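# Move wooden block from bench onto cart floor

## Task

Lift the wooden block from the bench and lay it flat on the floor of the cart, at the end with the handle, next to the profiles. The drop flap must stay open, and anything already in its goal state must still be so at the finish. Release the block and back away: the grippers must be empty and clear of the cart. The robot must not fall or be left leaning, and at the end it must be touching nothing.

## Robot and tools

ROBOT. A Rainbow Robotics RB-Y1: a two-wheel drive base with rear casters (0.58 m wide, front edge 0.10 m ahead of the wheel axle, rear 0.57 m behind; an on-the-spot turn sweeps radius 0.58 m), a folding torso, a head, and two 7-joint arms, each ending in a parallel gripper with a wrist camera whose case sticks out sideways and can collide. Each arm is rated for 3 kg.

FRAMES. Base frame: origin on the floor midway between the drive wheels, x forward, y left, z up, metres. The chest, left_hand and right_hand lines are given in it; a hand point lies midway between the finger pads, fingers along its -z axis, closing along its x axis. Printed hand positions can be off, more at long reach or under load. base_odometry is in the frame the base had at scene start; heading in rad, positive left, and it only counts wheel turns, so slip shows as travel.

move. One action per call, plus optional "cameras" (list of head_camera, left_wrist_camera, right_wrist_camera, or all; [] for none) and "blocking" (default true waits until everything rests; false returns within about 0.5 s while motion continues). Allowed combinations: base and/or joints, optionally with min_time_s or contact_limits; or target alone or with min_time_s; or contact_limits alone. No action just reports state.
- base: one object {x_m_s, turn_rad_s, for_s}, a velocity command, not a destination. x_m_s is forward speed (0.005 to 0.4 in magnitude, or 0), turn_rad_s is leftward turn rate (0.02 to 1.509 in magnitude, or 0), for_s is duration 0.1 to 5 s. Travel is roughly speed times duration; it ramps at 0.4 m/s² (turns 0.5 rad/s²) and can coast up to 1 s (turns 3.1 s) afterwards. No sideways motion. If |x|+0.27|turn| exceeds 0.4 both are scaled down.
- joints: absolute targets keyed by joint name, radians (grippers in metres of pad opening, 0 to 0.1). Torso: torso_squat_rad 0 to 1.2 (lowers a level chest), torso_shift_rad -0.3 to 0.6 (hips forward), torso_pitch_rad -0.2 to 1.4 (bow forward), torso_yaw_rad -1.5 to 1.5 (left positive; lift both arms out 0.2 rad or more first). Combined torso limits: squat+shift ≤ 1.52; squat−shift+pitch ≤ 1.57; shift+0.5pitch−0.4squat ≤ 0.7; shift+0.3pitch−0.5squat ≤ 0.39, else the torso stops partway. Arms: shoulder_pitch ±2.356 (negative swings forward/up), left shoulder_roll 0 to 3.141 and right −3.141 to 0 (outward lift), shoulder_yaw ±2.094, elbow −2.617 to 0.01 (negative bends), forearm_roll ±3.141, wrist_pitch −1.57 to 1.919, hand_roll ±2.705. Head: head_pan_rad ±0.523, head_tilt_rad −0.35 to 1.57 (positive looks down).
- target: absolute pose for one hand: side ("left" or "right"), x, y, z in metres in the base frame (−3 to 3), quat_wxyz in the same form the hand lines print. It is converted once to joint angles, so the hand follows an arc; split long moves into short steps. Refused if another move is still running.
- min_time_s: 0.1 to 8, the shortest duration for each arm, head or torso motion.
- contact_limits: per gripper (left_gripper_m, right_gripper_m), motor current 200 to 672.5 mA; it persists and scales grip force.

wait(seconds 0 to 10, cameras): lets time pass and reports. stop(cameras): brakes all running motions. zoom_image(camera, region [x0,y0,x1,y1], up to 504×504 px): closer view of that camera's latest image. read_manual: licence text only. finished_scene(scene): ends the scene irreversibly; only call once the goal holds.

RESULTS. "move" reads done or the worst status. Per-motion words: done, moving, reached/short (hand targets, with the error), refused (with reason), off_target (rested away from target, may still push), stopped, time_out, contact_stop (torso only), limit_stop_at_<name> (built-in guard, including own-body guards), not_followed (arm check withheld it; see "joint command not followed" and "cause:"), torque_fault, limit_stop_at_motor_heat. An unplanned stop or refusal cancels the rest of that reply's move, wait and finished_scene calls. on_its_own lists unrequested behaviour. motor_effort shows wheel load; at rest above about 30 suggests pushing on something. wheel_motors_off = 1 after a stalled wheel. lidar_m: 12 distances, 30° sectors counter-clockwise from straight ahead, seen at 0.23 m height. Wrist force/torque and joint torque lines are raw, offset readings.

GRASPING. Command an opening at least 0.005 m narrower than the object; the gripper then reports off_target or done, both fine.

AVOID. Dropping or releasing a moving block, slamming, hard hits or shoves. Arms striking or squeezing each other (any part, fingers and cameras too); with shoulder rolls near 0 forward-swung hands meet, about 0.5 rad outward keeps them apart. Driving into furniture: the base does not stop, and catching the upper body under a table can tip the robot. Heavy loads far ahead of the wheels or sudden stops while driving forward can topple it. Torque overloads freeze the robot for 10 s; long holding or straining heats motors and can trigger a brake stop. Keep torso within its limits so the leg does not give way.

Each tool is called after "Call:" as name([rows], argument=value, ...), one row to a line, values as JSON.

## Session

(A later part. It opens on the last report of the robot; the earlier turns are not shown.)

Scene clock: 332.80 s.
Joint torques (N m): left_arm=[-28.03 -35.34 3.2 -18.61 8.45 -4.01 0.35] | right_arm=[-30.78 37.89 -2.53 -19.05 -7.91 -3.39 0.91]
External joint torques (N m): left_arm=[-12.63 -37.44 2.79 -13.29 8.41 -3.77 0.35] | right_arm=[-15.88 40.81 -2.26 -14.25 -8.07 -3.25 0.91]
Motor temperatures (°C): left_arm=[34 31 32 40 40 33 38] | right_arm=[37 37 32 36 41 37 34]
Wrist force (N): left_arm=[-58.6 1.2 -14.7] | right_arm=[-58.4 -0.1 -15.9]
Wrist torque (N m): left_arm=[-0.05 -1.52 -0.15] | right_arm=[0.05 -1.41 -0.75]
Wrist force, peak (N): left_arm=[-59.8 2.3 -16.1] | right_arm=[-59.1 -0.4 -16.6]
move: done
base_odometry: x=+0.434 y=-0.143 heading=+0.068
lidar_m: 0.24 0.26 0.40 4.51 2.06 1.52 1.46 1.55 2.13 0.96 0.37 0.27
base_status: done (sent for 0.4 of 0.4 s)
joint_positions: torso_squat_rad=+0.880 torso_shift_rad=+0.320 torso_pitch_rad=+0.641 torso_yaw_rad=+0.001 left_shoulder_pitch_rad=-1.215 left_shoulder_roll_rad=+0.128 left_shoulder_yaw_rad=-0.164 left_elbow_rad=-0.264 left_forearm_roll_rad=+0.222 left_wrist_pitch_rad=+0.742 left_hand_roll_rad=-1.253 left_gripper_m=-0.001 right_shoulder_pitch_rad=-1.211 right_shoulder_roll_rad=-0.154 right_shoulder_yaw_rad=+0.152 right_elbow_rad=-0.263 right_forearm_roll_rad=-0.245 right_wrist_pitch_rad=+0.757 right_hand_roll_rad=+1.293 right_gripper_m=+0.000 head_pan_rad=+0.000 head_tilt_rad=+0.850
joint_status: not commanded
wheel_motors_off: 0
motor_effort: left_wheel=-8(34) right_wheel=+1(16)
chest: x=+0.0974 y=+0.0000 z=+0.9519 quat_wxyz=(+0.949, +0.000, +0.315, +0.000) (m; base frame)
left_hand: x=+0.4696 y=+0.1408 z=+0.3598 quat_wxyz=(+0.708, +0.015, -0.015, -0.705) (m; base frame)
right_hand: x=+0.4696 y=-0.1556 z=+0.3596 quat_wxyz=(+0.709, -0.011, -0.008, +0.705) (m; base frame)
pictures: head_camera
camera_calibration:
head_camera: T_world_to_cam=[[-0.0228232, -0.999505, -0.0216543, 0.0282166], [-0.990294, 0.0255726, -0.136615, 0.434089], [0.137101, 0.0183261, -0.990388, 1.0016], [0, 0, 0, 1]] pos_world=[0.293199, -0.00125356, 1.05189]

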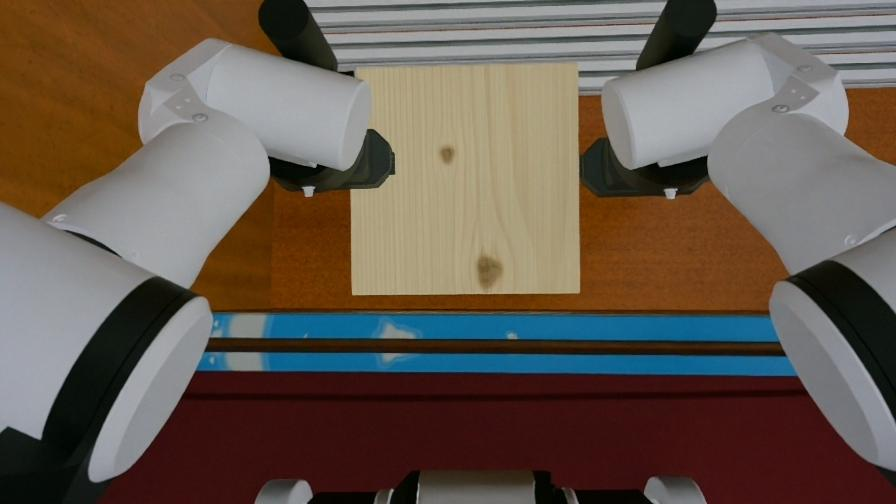

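Call:
move(base={"x_m_s":0.05,"for_s":0.2}, cameras=[])

Call:
move(joints={"torso_squat_rad":0.94}, min_time_s=2, cameras=["head_camera"])

Call:
move(joints={"torso_squat_rad":0.955}, min_time_s=1.5, cameras=["head_camera"])

Scene clock: 335.87 s.
Joint torques (N m): left_arm=[-27.87 -35.04 3.47 -18.91 8.54 -4.06 0.42] | right_arm=[-30.64 37.6 -2.16 -19.14 -7.96 -3.21 0.97]
External joint torques (N m): left_arm=[-12.47 -37.14 3.06 -13.59 8.5 -3.83 0.42] | right_arm=[-15.75 40.51 -1.89 -14.34 -8.11 -3.07 0.97]
Motor temperatures (°C): left_arm=[34 31 32 40 40 33 38] | right_arm=[37 37 32 36 41 37 34]
Wrist force (N): left_arm=[-58.2 1.5 -14.7] | right_arm=[-58.1 0.3 -15.9]
Wrist torque (N m): left_arm=[-0.11 -1.46 -0.22] | right_arm=[0.02 -1.36 -0.76]
Wrist force, peak (N): left_arm=[-59.4 1.7 -16.6] | right_arm=[-58.9 0.0 -16.5]
move: done
base_odometry: x=+0.444 y=-0.142 heading=+0.068
lidar_m: 0.24 0.27 0.37 4.47 2.08 1.53 1.47 1.56 2.14 0.95 0.36 0.25
base_status: done (sent for 0.2 of 0.2 s)
joint_positions: torso_squat_rad=+0.880 torso_shift_rad=+0.320 torso_pitch_rad=+0.641 torso_yaw_rad=+0.001 left_shoulder_pitch_rad=-1.215 left_shoulder_roll_rad=+0.128 left_shoulder_yaw_rad=-0.164 left_elbow_rad=-0.264 left_forearm_roll_rad=+0.222 left_wrist_pitch_rad=+0.742 left_hand_roll_rad=-1.253 left_gripper_m=-0.001 right_shoulder_pitch_rad=-1.211 right_shoulder_roll_rad=-0.154 right_shoulder_yaw_rad=+0.152 right_elbow_rad=-0.263 right_forearm_roll_rad=-0.245 right_wrist_pitch_rad=+0.757 right_hand_roll_rad=+1.293 right_gripper_m=+0.000 head_pan_rad=+0.000 head_tilt_rad=+0.850
joint_status: not commanded
wheel_motors_off: 0
motor_effort: left_wheel=+3(27) right_wheel=+0(26)
chest: x=+0.0974 y=+0.0000 z=+0.9519 quat_wxyz=(+0.949, +0.000, +0.315, +0.000) (m; base frame)
left_hand: x=+0.4696 y=+0.1408 z=+0.3598 quat_wxyz=(+0.708, +0.015, -0.015, -0.705) (m; base frame)
right_hand: x=+0.4696 y=-0.1556 z=+0.3595 quat_wxyz=(+0.709, -0.011, -0.008, +0.705) (m; base frame)
pictures: none
No camera images: "cameras" was empty.

Scene clock: 338.17 s.
Joint torques (N m): left_arm=[-27.83 -34.99 3.45 -18.78 8.39 -4.04 0.35] | right_arm=[-30.37 38.02 -2.63 -19.12 -8.16 -3.26 0.95]
External joint torques (N m): left_arm=[-12.43 -37.09 3.04 -13.46 8.35 -3.81 0.35] | right_arm=[-15.47 40.94 -2.36 -14.33 -8.31 -3.12 0.95]
Motor temperatures (°C): left_arm=[34 31 32 40 40 33 38] | right_arm=[37 37 32 36 41 37 34]
Wrist force (N): left_arm=[-58.7 2.1 -13.4] | right_arm=[-58.2 -0.3 -15.4]
Wrist torque (N m): left_arm=[-0.33 -1.32 -0.23] | right_arm=[0.14 -1.46 -0.79]
Wrist force, peak (N): left_arm=[-59.7 1.3 -16.1] | right_arm=[-58.9 -0.4 -16.1]
move: done
base_odometry: x=+0.444 y=-0.142 heading=+0.068
lidar_m: 0.24 0.26 0.35 4.47 2.09 1.54 1.47 1.55 2.15 0.93 0.36 0.26
base_status: not commanded
joint_positions: torso_squat_rad=+0.940 torso_shift_rad=+0.320 torso_pitch_rad=+0.640 torso_yaw_rad=+0.001 left_shoulder_pitch_rad=-1.215 left_shoulder_roll_rad=+0.128 left_shoulder_yaw_rad=-0.164 left_elbow_rad=-0.264 left_forearm_roll_rad=+0.222 left_wrist_pitch_rad=+0.742 left_hand_roll_rad=-1.253 left_gripper_m=-0.001 right_shoulder_pitch_rad=-1.211 right_shoulder_roll_rad=-0.154 right_shoulder_yaw_rad=+0.152 right_elbow_rad=-0.263 right_forearm_roll_rad=-0.245 right_wrist_pitch_rad=+0.757 right_hand_roll_rad=+1.293 right_gripper_m=+0.000 head_pan_rad=+0.000 head_tilt_rad=+0.850
joint_status: all done
wheel_motors_off: 0
motor_effort: left_wheel=+4(4) right_wheel=+0(2)
chest: x=+0.0868 y=+0.0000 z=+0.9205 quat_wxyz=(+0.949, +0.000, +0.315, +0.000) (m; base frame)
left_hand: x=+0.4592 y=+0.1408 z=+0.3285 quat_wxyz=(+0.708, +0.015, -0.015, -0.705) (m; base frame)
right_hand: x=+0.4592 y=-0.1556 z=+0.3282 quat_wxyz=(+0.709, -0.011, -0.008, +0.705) (m; base frame)
pictures: head_camera
camera_calibration:
head_camera: T_world_to_cam=[[-0.0228147, -0.999505, -0.0216575, 0.0272956], [-0.990267, 0.0255683, -0.136812, 0.419495], [0.137298, 0.0183253, -0.99036, 0.97187], [0, 0, 0, 1]] pos_world=[0.282599, -0.00125357, 1.02048]

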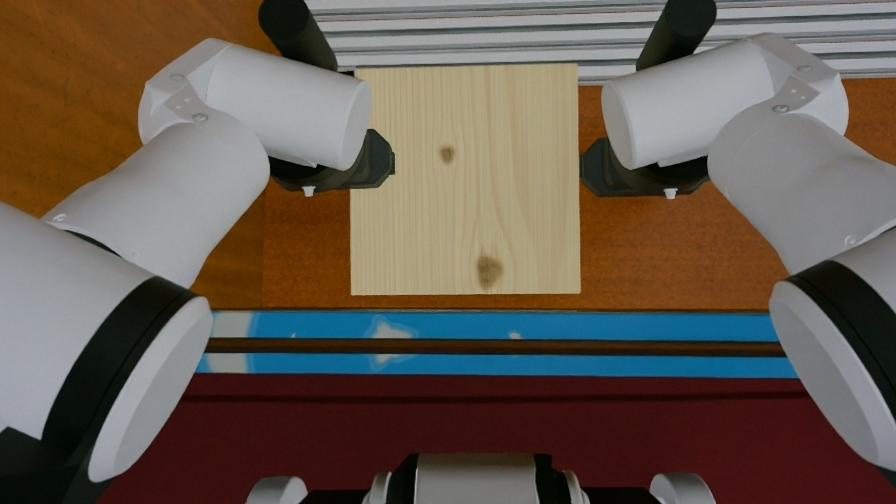

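Scene clock: 339.97 s.
Joint torques (N m): left_arm=[-27.64 -35.28 3.29 -18.79 8.52 -4.14 0.36] | right_arm=[-30.67 37.77 -2.52 -19.09 -7.96 -3.29 0.91]
External joint torques (N m): left_arm=[-12.23 -37.38 2.88 -13.47 8.49 -3.91 0.36] | right_arm=[-15.77 40.69 -2.25 -14.29 -8.11 -3.14 0.91]
Motor temperatures (°C): left_arm=[34 31 32 40 39 33 38] | right_arm=[37 37 32 36 41 37 34]
Wrist force (N): left_arm=[-58.3 3.4 -12.1] | right_arm=[-59.0 -0.4 -14.8]
Wrist torque (N m): left_arm=[-0.39 -1.31 -0.20] | right_arm=[0.12 -1.52 -0.79]
Wrist force, peak (N): left_arm=[-59.7 2.7 -13.0] | right_arm=[-59.4 -0.4 -15.2]
move: done
base_odometry: x=+0.444 y=-0.142 heading=+0.068
lidar_m: 0.25 0.26 0.38 4.47 2.08 1.53 1.46 1.56 2.14 0.94 0.35 0.25
base_status: not commanded
joint_positions: torso_squat_rad=+0.955 torso_shift_rad=+0.320 torso_pitch_rad=+0.640 torso_yaw_rad=+0.001 left_shoulder_pitch_rad=-1.215 left_shoulder_roll_rad=+0.128 left_shoulder_yaw_rad=-0.164 left_elbow_rad=-0.264 left_forearm_roll_rad=+0.222 left_wrist_pitch_rad=+0.742 left_hand_roll_rad=-1.253 left_gripper_m=-0.001 right_shoulder_pitch_rad=-1.211 right_shoulder_roll_rad=-0.154 right_shoulder_yaw_rad=+0.152 right_elbow_rad=-0.263 right_forearm_roll_rad=-0.245 right_wrist_pitch_rad=+0.757 right_hand_roll_rad=+1.293 right_gripper_m=+0.000 head_pan_rad=+0.000 head_tilt_rad=+0.850
joint_status: all done
wheel_motors_off: 0
motor_effort: left_wheel=+4(4) right_wheel=+1(2)
chest: x=+0.0841 y=+0.0000 z=+0.9124 quat_wxyz=(+0.949, +0.000, +0.315, +0.000) (m; base frame)
left_hand: x=+0.4566 y=+0.1408 z=+0.3204 quat_wxyz=(+0.708, +0.015, -0.015, -0.705) (m; base frame)
right_hand: x=+0.4565 y=-0.1556 z=+0.3202 quat_wxyz=(+0.709, -0.011, -0.008, +0.705) (m; base frame)
pictures: head_camera
camera_calibration:
head_camera: T_world_to_cam=[[-0.0228147, -0.999505, -0.0216575, 0.027063], [-0.990267, 0.0255683, -0.136812, 0.415825], [0.137298, 0.0183253, -0.99036, 0.964304], [0, 0, 0, 1]] pos_world=[0.279999, -0.00125357, 1.01248]

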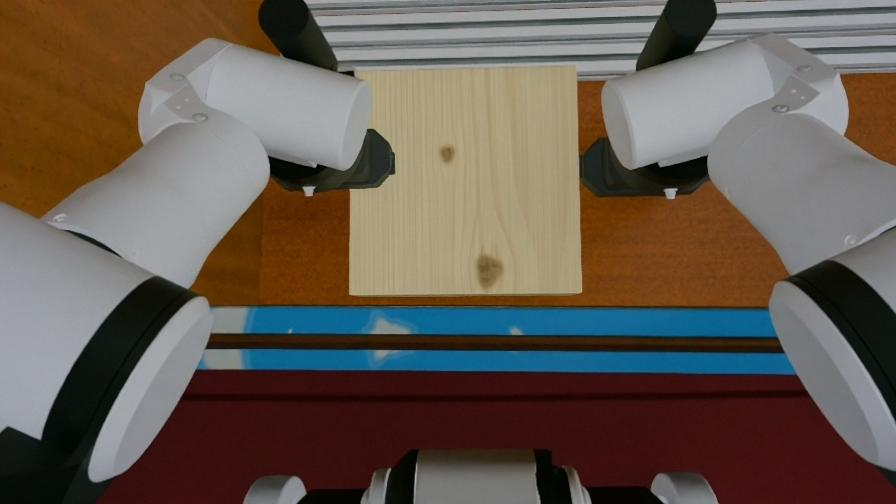

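Call:
move(joints={"torso_squat_rad":0.92}, min_time_s=1, cameras=[])

Call:
move(base={"x_m_s":-0.05,"for_s":0.18}, cameras=[])

Call:
move(joints={"torso_squat_rad":0.955}, min_time_s=2, cameras=["head_camera"])

Call:
move(joints={"torso_squat_rad":0.97}, min_time_s=1.5, cameras=["head_camera"])

Scene clock: 345.40 s.
Joint torques (N m): left_arm=[-27.72 -35.11 3.18 -18.89 8.61 -4.3 0.47] | right_arm=[-30.53 37.55 -2.44 -19.11 -8 -3.21 0.86]
External joint torques (N m): left_arm=[-12.32 -37.21 2.77 -13.58 8.57 -4.07 0.47] | right_arm=[-15.63 40.46 -2.17 -14.31 -8.16 -3.06 0.86]
Motor temperatures (°C): left_arm=[34 31 32 40 39 33 38] | right_arm=[37 36 32 36 40 37 34]
Wrist force (N): left_arm=[-59.0 0.3 -16.4] | right_arm=[-58.1 -0.4 -16.4]
Wrist torque (N m): left_arm=[-0.08 -1.42 -0.23] | right_arm=[0.04 -1.44 -0.78]
Wrist force, peak (N): left_arm=[-60.0 2.7 -12.8] | right_arm=[-59.5 -0.2 -15.7]
move: done
base_odometry: x=+0.444 y=-0.142 heading=+0.068
lidar_m: 0.24 0.26 0.36 4.47 2.08 1.53 1.47 1.55 2.13 0.92 0.35 0.26
base_status: not commanded
joint_positions: torso_squat_rad=+0.920 torso_shift_rad=+0.320 torso_pitch_rad=+0.641 torso_yaw_rad=+0.001 left_shoulder_pitch_rad=-1.215 left_shoulder_roll_rad=+0.128 left_shoulder_yaw_rad=-0.164 left_elbow_rad=-0.264 left_forearm_roll_rad=+0.222 left_wrist_pitch_rad=+0.742 left_hand_roll_rad=-1.253 left_gripper_m=-0.001 right_shoulder_pitch_rad=-1.211 right_shoulder_roll_rad=-0.154 right_shoulder_yaw_rad=+0.152 right_elbow_rad=-0.263 right_forearm_roll_rad=-0.245 right_wrist_pitch_rad=+0.757 right_hand_roll_rad=+1.293 right_gripper_m=+0.000 head_pan_rad=+0.000 head_tilt_rad=+0.850
joint_status: all done
wheel_motors_off: 0
motor_effort: left_wheel=+4(5) right_wheel=+0(2)
chest: x=+0.0905 y=+0.0000 z=+0.9311 quat_wxyz=(+0.949, +0.000, +0.315, +0.000) (m; base frame)
left_hand: x=+0.4627 y=+0.1408 z=+0.3389 quat_wxyz=(+0.708, +0.015, -0.015, -0.705) (m; base frame)
right_hand: x=+0.4626 y=-0.1556 z=+0.3387 quat_wxyz=(+0.709, -0.011, -0.008, +0.705) (m; base frame)
pictures: none
No camera images: "cameras" was empty.

Scene clock: 346.00 s.
Joint torques (N m): left_arm=[-28.47 -34.9 3.34 -19.24 8.56 -4.39 0.5] | right_arm=[-30.71 37.67 -2.42 -18.97 -8.05 -3.26 0.98]
External joint torques (N m): left_arm=[-13.07 -37 2.93 -13.93 8.52 -4.16 0.5] | right_arm=[-15.81 40.59 -2.15 -14.18 -8.2 -3.11 0.98]
Motor temperatures (°C): left_arm=[34 31 32 40 39 33 38] | right_arm=[37 36 32 36 40 37 34]
Wrist force (N): left_arm=[-58.7 0.8 -16.0] | right_arm=[-58.3 -0.2 -15.3]
Wrist torque (N m): left_arm=[-0.08 -1.41 -0.26] | right_arm=[-0.01 -1.50 -0.78]
Wrist force, peak (N): left_arm=[-59.1 1.4 -16.4] | right_arm=[-59.1 -0.4 -15.2]
move: done
base_odometry: x=+0.436 y=-0.143 heading=+0.067
lidar_m: 0.25 0.26 0.38 4.50 2.08 1.52 1.46 1.56 2.13 0.96 0.37 0.26
base_status: done (sent for 0.17 of 0.17 s)
joint_positions: torso_squat_rad=+0.920 torso_shift_rad=+0.320 torso_pitch_rad=+0.641 torso_yaw_rad=+0.001 left_shoulder_pitch_rad=-1.215 left_shoulder_roll_rad=+0.128 left_shoulder_yaw_rad=-0.164 left_elbow_rad=-0.264 left_forearm_roll_rad=+0.222 left_wrist_pitch_rad=+0.742 left_hand_roll_rad=-1.253 left_gripper_m=-0.001 right_shoulder_pitch_rad=-1.211 right_shoulder_roll_rad=-0.154 right_shoulder_yaw_rad=+0.152 right_elbow_rad=-0.263 right_forearm_roll_rad=-0.245 right_wrist_pitch_rad=+0.757 right_hand_roll_rad=+1.293 right_gripper_m=+0.000 head_pan_rad=+0.000 head_tilt_rad=+0.850
joint_status: not commanded
wheel_motors_off: 0
motor_effort: left_wheel=-7(30) right_wheel=+1(21)
chest: x=+0.0904 y=+0.0000 z=+0.9311 quat_wxyz=(+0.949, +0.000, +0.315, +0.000) (m; base frame)
left_hand: x=+0.4626 y=+0.1408 z=+0.3389 quat_wxyz=(+0.708, +0.015, -0.015, -0.705) (m; base frame)
right_hand: x=+0.4627 y=-0.1556 z=+0.3387 quat_wxyz=(+0.709, -0.011, -0.008, +0.705) (m; base frame)
pictures: none
No camera images: "cameras" was empty.

Scene clock: 348.30 s.
Joint torques (N m): left_arm=[-27.58 -35.22 3.27 -18.98 8.59 -4.4 0.44] | right_arm=[-30.89 37.49 -2.79 -18.95 -7.99 -3.29 0.99]
External joint torques (N m): left_arm=[-12.18 -37.32 2.86 -13.66 8.55 -4.16 0.44] | right_arm=[-15.99 40.4 -2.51 -14.15 -8.14 -3.14 0.99]
Motor temperatures (°C): left_arm=[34 31 32 40 39 33 38] | right_arm=[37 36 32 36 40 37 34]
Wrist force (N): left_arm=[-58.8 1.9 -12.3] | right_arm=[-58.9 -0.2 -15.6]
Wrist torque (N m): left_arm=[-0.31 -1.32 -0.22] | right_arm=[0.09 -1.50 -0.80]
Wrist force, peak (N): left_arm=[-59.1 0.7 -16.7] | right_arm=[-59.4 -0.1 -14.6]
move: done
base_odometry: x=+0.436 y=-0.143 heading=+0.067
lidar_m: 0.24 0.27 0.37 4.50 2.08 1.53 1.47 1.56 2.13 0.96 0.37 0.27
base_status: not commanded
joint_positions: torso_squat_rad=+0.955 torso_shift_rad=+0.320 torso_pitch_rad=+0.640 torso_yaw_rad=+0.001 left_shoulder_pitch_rad=-1.215 left_shoulder_roll_rad=+0.128 left_shoulder_yaw_rad=-0.164 left_elbow_rad=-0.264 left_forearm_roll_rad=+0.222 left_wrist_pitch_rad=+0.742 left_hand_roll_rad=-1.253 left_gripper_m=-0.001 right_shoulder_pitch_rad=-1.211 right_shoulder_roll_rad=-0.154 right_shoulder_yaw_rad=+0.152 right_elbow_rad=-0.263 right_forearm_roll_rad=-0.245 right_wrist_pitch_rad=+0.757 right_hand_roll_rad=+1.293 right_gripper_m=+0.000 head_pan_rad=+0.000 head_tilt_rad=+0.850
joint_status: all done
wheel_motors_off: 0
motor_effort: left_wheel=-8(9) right_wheel=+2(4)
chest: x=+0.0841 y=+0.0000 z=+0.9124 quat_wxyz=(+0.949, +0.000, +0.315, +0.000) (m; base frame)
left_hand: x=+0.4565 y=+0.1408 z=+0.3204 quat_wxyz=(+0.708, +0.015, -0.015, -0.705) (m; base frame)
right_hand: x=+0.4565 y=-0.1556 z=+0.3202 quat_wxyz=(+0.709, -0.011, -0.008, +0.705) (m; base frame)
pictures: head_camera
camera_calibration:
head_camera: T_world_to_cam=[[-0.0228147, -0.999505, -0.0216575, 0.0270608], [-0.990267, 0.0255683, -0.136812, 0.415812], [0.137298, 0.0183253, -0.99036, 0.964205], [0, 0, 0, 1]] pos_world=[0.279999, -0.00125357, 1.01238]

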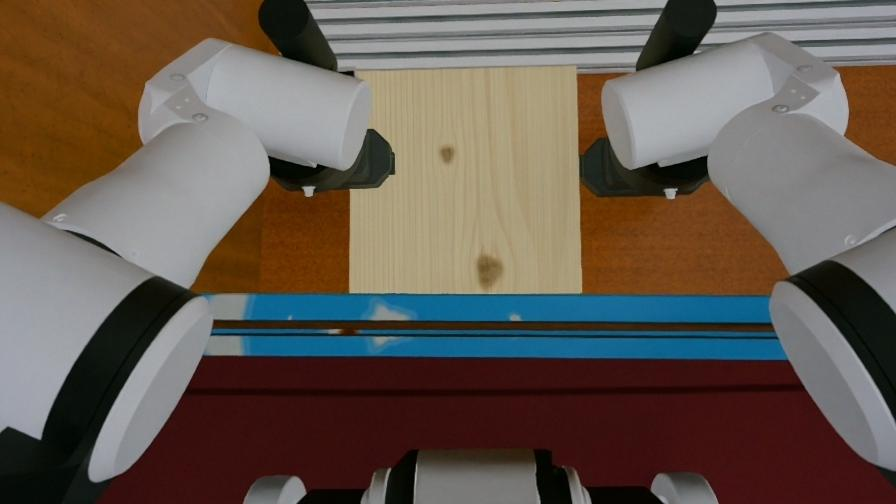

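Scene clock: 350.10 s.
Joint torques (N m): left_arm=[-17.54 -35.61 3.36 -13.71 8.37 -4.24 0.43] | right_arm=[-29.05 42.96 -2.41 -18.1 -8.27 -2.6 0.86]
External joint torques (N m): left_arm=[-2.02 -37.75 2.94 -8.34 8.33 -4 0.43] | right_arm=[-14.09 45.93 -2.13 -13.28 -8.42 -2.45 0.86]
Motor temperatures (°C): left_arm=[33 31 32 40 39 33 38] | right_arm=[37 37 32 36 40 37 34]
Wrist force (N): left_arm=[-59.5 2.7 25.9] | right_arm=[-67.9 -3.8 -2.9]
Wrist torque (N m): left_arm=[-0.53 -2.01 -0.22] | right_arm=[0.12 -2.57 -1.14]
Wrist force, peak (N): left_arm=[-60.0 2.8 26.4] | right_arm=[-68.2 -3.8 -5.0]
move: done
base_odometry: x=+0.436 y=-0.143 heading=+0.067
lidar_m: 0.25 0.26 0.38 4.51 2.06 1.53 1.47 1.56 2.14 0.97 0.37 0.26
base_status: not commanded
joint_positions: torso_squat_rad=+0.970 torso_shift_rad=+0.319 torso_pitch_rad=+0.638 torso_yaw_rad=+0.001 left_shoulder_pitch_rad=-1.218 left_shoulder_roll_rad=+0.128 left_shoulder_yaw_rad=-0.164 left_elbow_rad=-0.265 left_forearm_roll_rad=+0.222 left_wrist_pitch_rad=+0.742 left_hand_roll_rad=-1.253 left_gripper_m=-0.001 right_shoulder_pitch_rad=-1.212 right_shoulder_roll_rad=-0.155 right_shoulder_yaw_rad=+0.152 right_elbow_rad=-0.264 right_forearm_roll_rad=-0.245 right_wrist_pitch_rad=+0.757 right_hand_roll_rad=+1.293 right_gripper_m=+0.000 head_pan_rad=+0.000 head_tilt_rad=+0.850
joint_status: all done
wheel_motors_off: 0
motor_effort: left_wheel=-11(11) right_wheel=+1(4)
chest: x=+0.0807 y=+0.0000 z=+0.9046 quat_wxyz=(+0.949, +0.000, +0.314, +0.000) (m; base frame)
left_hand: x=+0.4563 y=+0.1400 z=+0.3144 quat_wxyz=(+0.708, +0.017, -0.018, -0.706) (m; base frame)
right_hand: x=+0.4549 y=-0.1564 z=+0.3133 quat_wxyz=(+0.709, -0.013, -0.009, +0.705) (m; base frame)
pictures: head_camera
camera_calibration:
head_camera: T_world_to_cam=[[-0.0227744, -0.999505, -0.0216999, 0.0268475], [-0.990004, 0.0255693, -0.138704, 0.41296], [0.13919, 0.0183241, -0.990096, 0.956591], [0, 0, 0, 1]] pos_world=[0.276295, -0.00125356, 1.00498]

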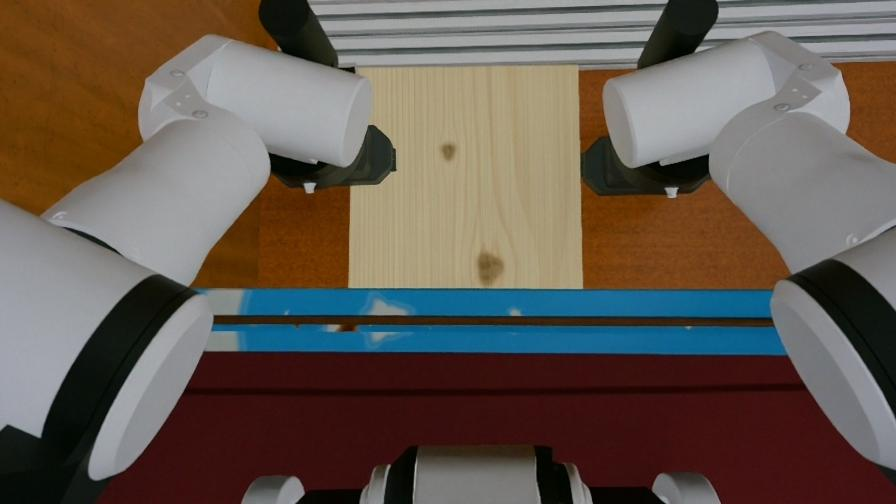

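Call:
move(joints={"left_shoulder_roll_rad":0.175,"right_shoulder_roll_rad":-0.205}, min_time_s=1.5)

Scene clock: 353.37 s.
Joint torques (N m): left_arm=[-14.88 2.89 2.18 -6.21 0.35 -0.79 0.26] | right_arm=[-17.62 -5.39 -2.59 -5.81 -0.31 -0.23 0.28]
External joint torques (N m): left_arm=[0.79 -0.38 1.68 -0.9 0.37 -0.54 0.26] | right_arm=[-2.48 -1.25 -2.24 -1.02 -0.51 -0.07 0.29]
Motor temperatures (°C): left_arm=[33 31 32 40 39 33 38] | right_arm=[37 36 32 35 40 37 34]
Wrist force (N): left_arm=[1.5 -1.0 -7.7] | right_arm=[0.5 2.2 -4.9]
Wrist torque (N m): left_arm=[-0.06 0.26 0.05] | right_arm=[-0.26 0.13 -0.05]
Wrist force, peak (N): left_arm=[-59.8 2.3 27.0] | right_arm=[-68.5 -3.5 -3.0]
move: done
base_odometry: x=+0.436 y=-0.143 heading=+0.067
lidar_m: 0.25 0.26 0.37 4.49 2.09 1.53 1.46 1.55 2.12 0.96 0.35 0.27
base_status: not commanded
joint_positions: torso_squat_rad=+0.970 torso_shift_rad=+0.320 torso_pitch_rad=+0.640 torso_yaw_rad=+0.001 left_shoulder_pitch_rad=-1.218 left_shoulder_roll_rad=+0.175 left_shoulder_yaw_rad=-0.164 left_elbow_rad=-0.267 left_forearm_roll_rad=+0.224 left_wrist_pitch_rad=+0.742 left_hand_roll_rad=-1.253 left_gripper_m=+0.000 right_shoulder_pitch_rad=-1.214 right_shoulder_roll_rad=-0.205 right_shoulder_yaw_rad=+0.152 right_elbow_rad=-0.267 right_forearm_roll_rad=-0.247 right_wrist_pitch_rad=+0.756 right_hand_roll_rad=+1.293 right_gripper_m=+0.000 head_pan_rad=+0.000 head_tilt_rad=+0.850
joint_status: all done
wheel_motors_off: 0
motor_effort: left_wheel=-9(11) right_wheel=+2(5)
chest: x=+0.0812 y=+0.0000 z=+0.9044 quat_wxyz=(+0.949, +0.000, +0.314, +0.000) (m; base frame)
left_hand: x=+0.4685 y=+0.1713 z=+0.3167 quat_wxyz=(+0.716, +0.035, -0.011, -0.697) (m; base frame)
right_hand: x=+0.4690 y=-0.1888 z=+0.3174 quat_wxyz=(+0.717, -0.033, -0.003, +0.697) (m; base frame)
pictures: head_camera, left_wrist_camera, right_wrist_camera
camera_calibration:
head_camera: T_world_to_cam=[[-0.0228034, -0.999505, -0.0216746, 0.026833], [-0.99017, 0.0255724, -0.137512, 0.412336], [0.137998, 0.0183258, -0.990263, 0.956513], [0, 0, 0, 1]] pos_world=[0.276897, -0.00125356, 1.00448]
left_wrist_camera: T_world_to_cam=[[0.0554733, -0.997655, -0.0400876, 0.15708], [-0.914437, -0.0668851, 0.399163, 0.342523], [-0.400908, 0.0145148, -0.916003, 0.547948], [0, 0, 0, 1]] pos_world=[0.524179, 0.171668, 0.371497]
right_wrist_camera: T_world_to_cam=[[0.000558384, -0.999859, 0.0167894, -0.19561], [-0.886461, 0.00727528, 0.462745, 0.297389], [-0.462802, -0.0151416, -0.886332, 0.567683], [0, 0, 0, 1]] pos_world=[0.526458, -0.18915, 0.368824]

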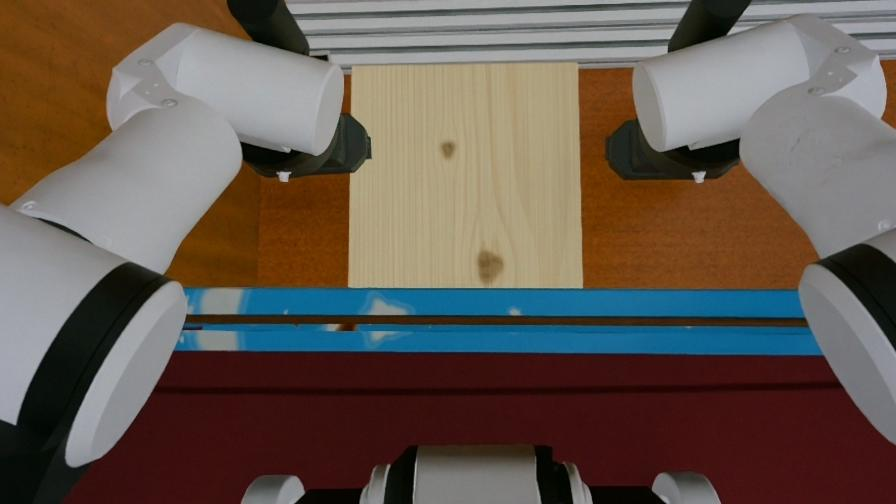

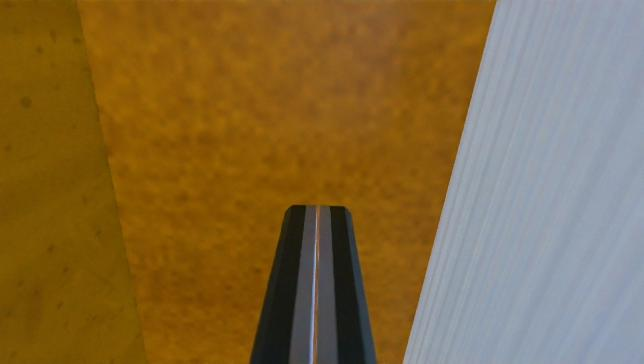

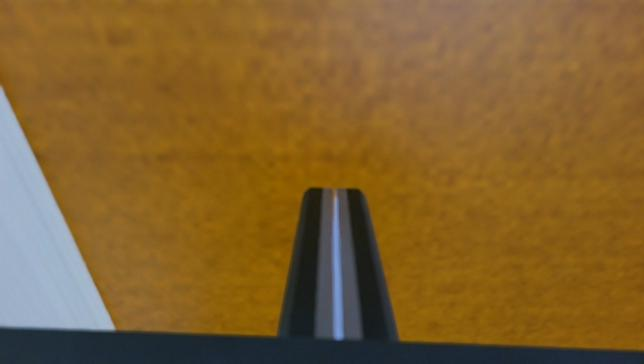

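Call:
move(joints={"torso_squat_rad":0.3,"torso_shift_rad":0.2}, cameras=["head_camera"])

Call:
move(joints={"torso_squat_rad":0.05,"torso_shift_rad":0.0}, cameras=["head_camera"])

Call:
move(base={"x_m_s":-0.3,"for_s":2.0}, joints={"torso_pitch_rad":0.2}, cameras=["head_camera"])

Scene clock: 357.67 s.
Joint torques (N m): left_arm=[-14.74 2.54 2.42 -5.89 0.26 -0.71 0.3] | right_arm=[-16.88 -4.91 -2.65 -5.48 -0.23 -0.15 0.25]
External joint torques (N m): left_arm=[0.93 -0.73 1.92 -0.58 0.27 -0.46 0.3] | right_arm=[-1.74 -0.76 -2.3 -0.69 -0.43 0.01 0.25]
Motor temperatures (°C): left_arm=[33 31 32 39 39 33 38] | right_arm=[37 36 32 35 40 37 34]
Wrist force (N): left_arm=[1.1 -0.5 -7.7] | right_arm=[0.3 2.0 -4.8]
Wrist torque (N m): left_arm=[-0.07 0.19 0.10] | right_arm=[-0.21 0.14 -0.11]
Wrist force, peak (N): left_arm=[1.4 -0.6 -8.7] | right_arm=[0.5 2.4 -5.6]
move: done
base_odometry: x=+0.436 y=-0.143 heading=+0.067
lidar_m: 0.25 0.27 0.38 4.49 2.07 1.51 1.46 1.55 2.14 0.98 0.37 0.27
base_status: not commanded
joint_positions: torso_squat_rad=+0.300 torso_shift_rad=+0.200 torso_pitch_rad=+0.640 torso_yaw_rad=+0.001 left_shoulder_pitch_rad=-1.218 left_shoulder_roll_rad=+0.175 left_shoulder_yaw_rad=-0.164 left_elbow_rad=-0.267 left_forearm_roll_rad=+0.224 left_wrist_pitch_rad=+0.742 left_hand_roll_rad=-1.253 left_gripper_m=+0.000 right_shoulder_pitch_rad=-1.215 right_shoulder_roll_rad=-0.205 right_shoulder_yaw_rad=+0.152 right_elbow_rad=-0.267 right_forearm_roll_rad=-0.247 right_wrist_pitch_rad=+0.756 right_hand_roll_rad=+1.293 right_gripper_m=+0.000 head_pan_rad=+0.000 head_tilt_rad=+0.850
joint_status: all done
wheel_motors_off: 0
motor_effort: left_wheel=-9(10) right_wheel=+4(5)
chest: x=+0.0896 y=+0.0000 z=+1.1841 quat_wxyz=(+0.949, +0.000, +0.315, +0.000) (m; base frame)
left_hand: x=+0.4769 y=+0.1713 z=+0.5964 quat_wxyz=(+0.716, +0.035, -0.011, -0.697) (m; base frame)
right_hand: x=+0.4775 y=-0.1888 z=+0.5971 quat_wxyz=(+0.717, -0.033, -0.003, +0.697) (m; base frame)
pictures: head_camera
camera_calibration:
head_camera: T_world_to_cam=[[-0.0228067, -0.999505, -0.0216687, 0.0330826], [-0.990211, 0.0255694, -0.137217, 0.458848], [0.137703, 0.0183271, -0.990304, 1.23245], [0, 0, 0, 1]] pos_world=[0.285398, -0.00125357, 1.28418]

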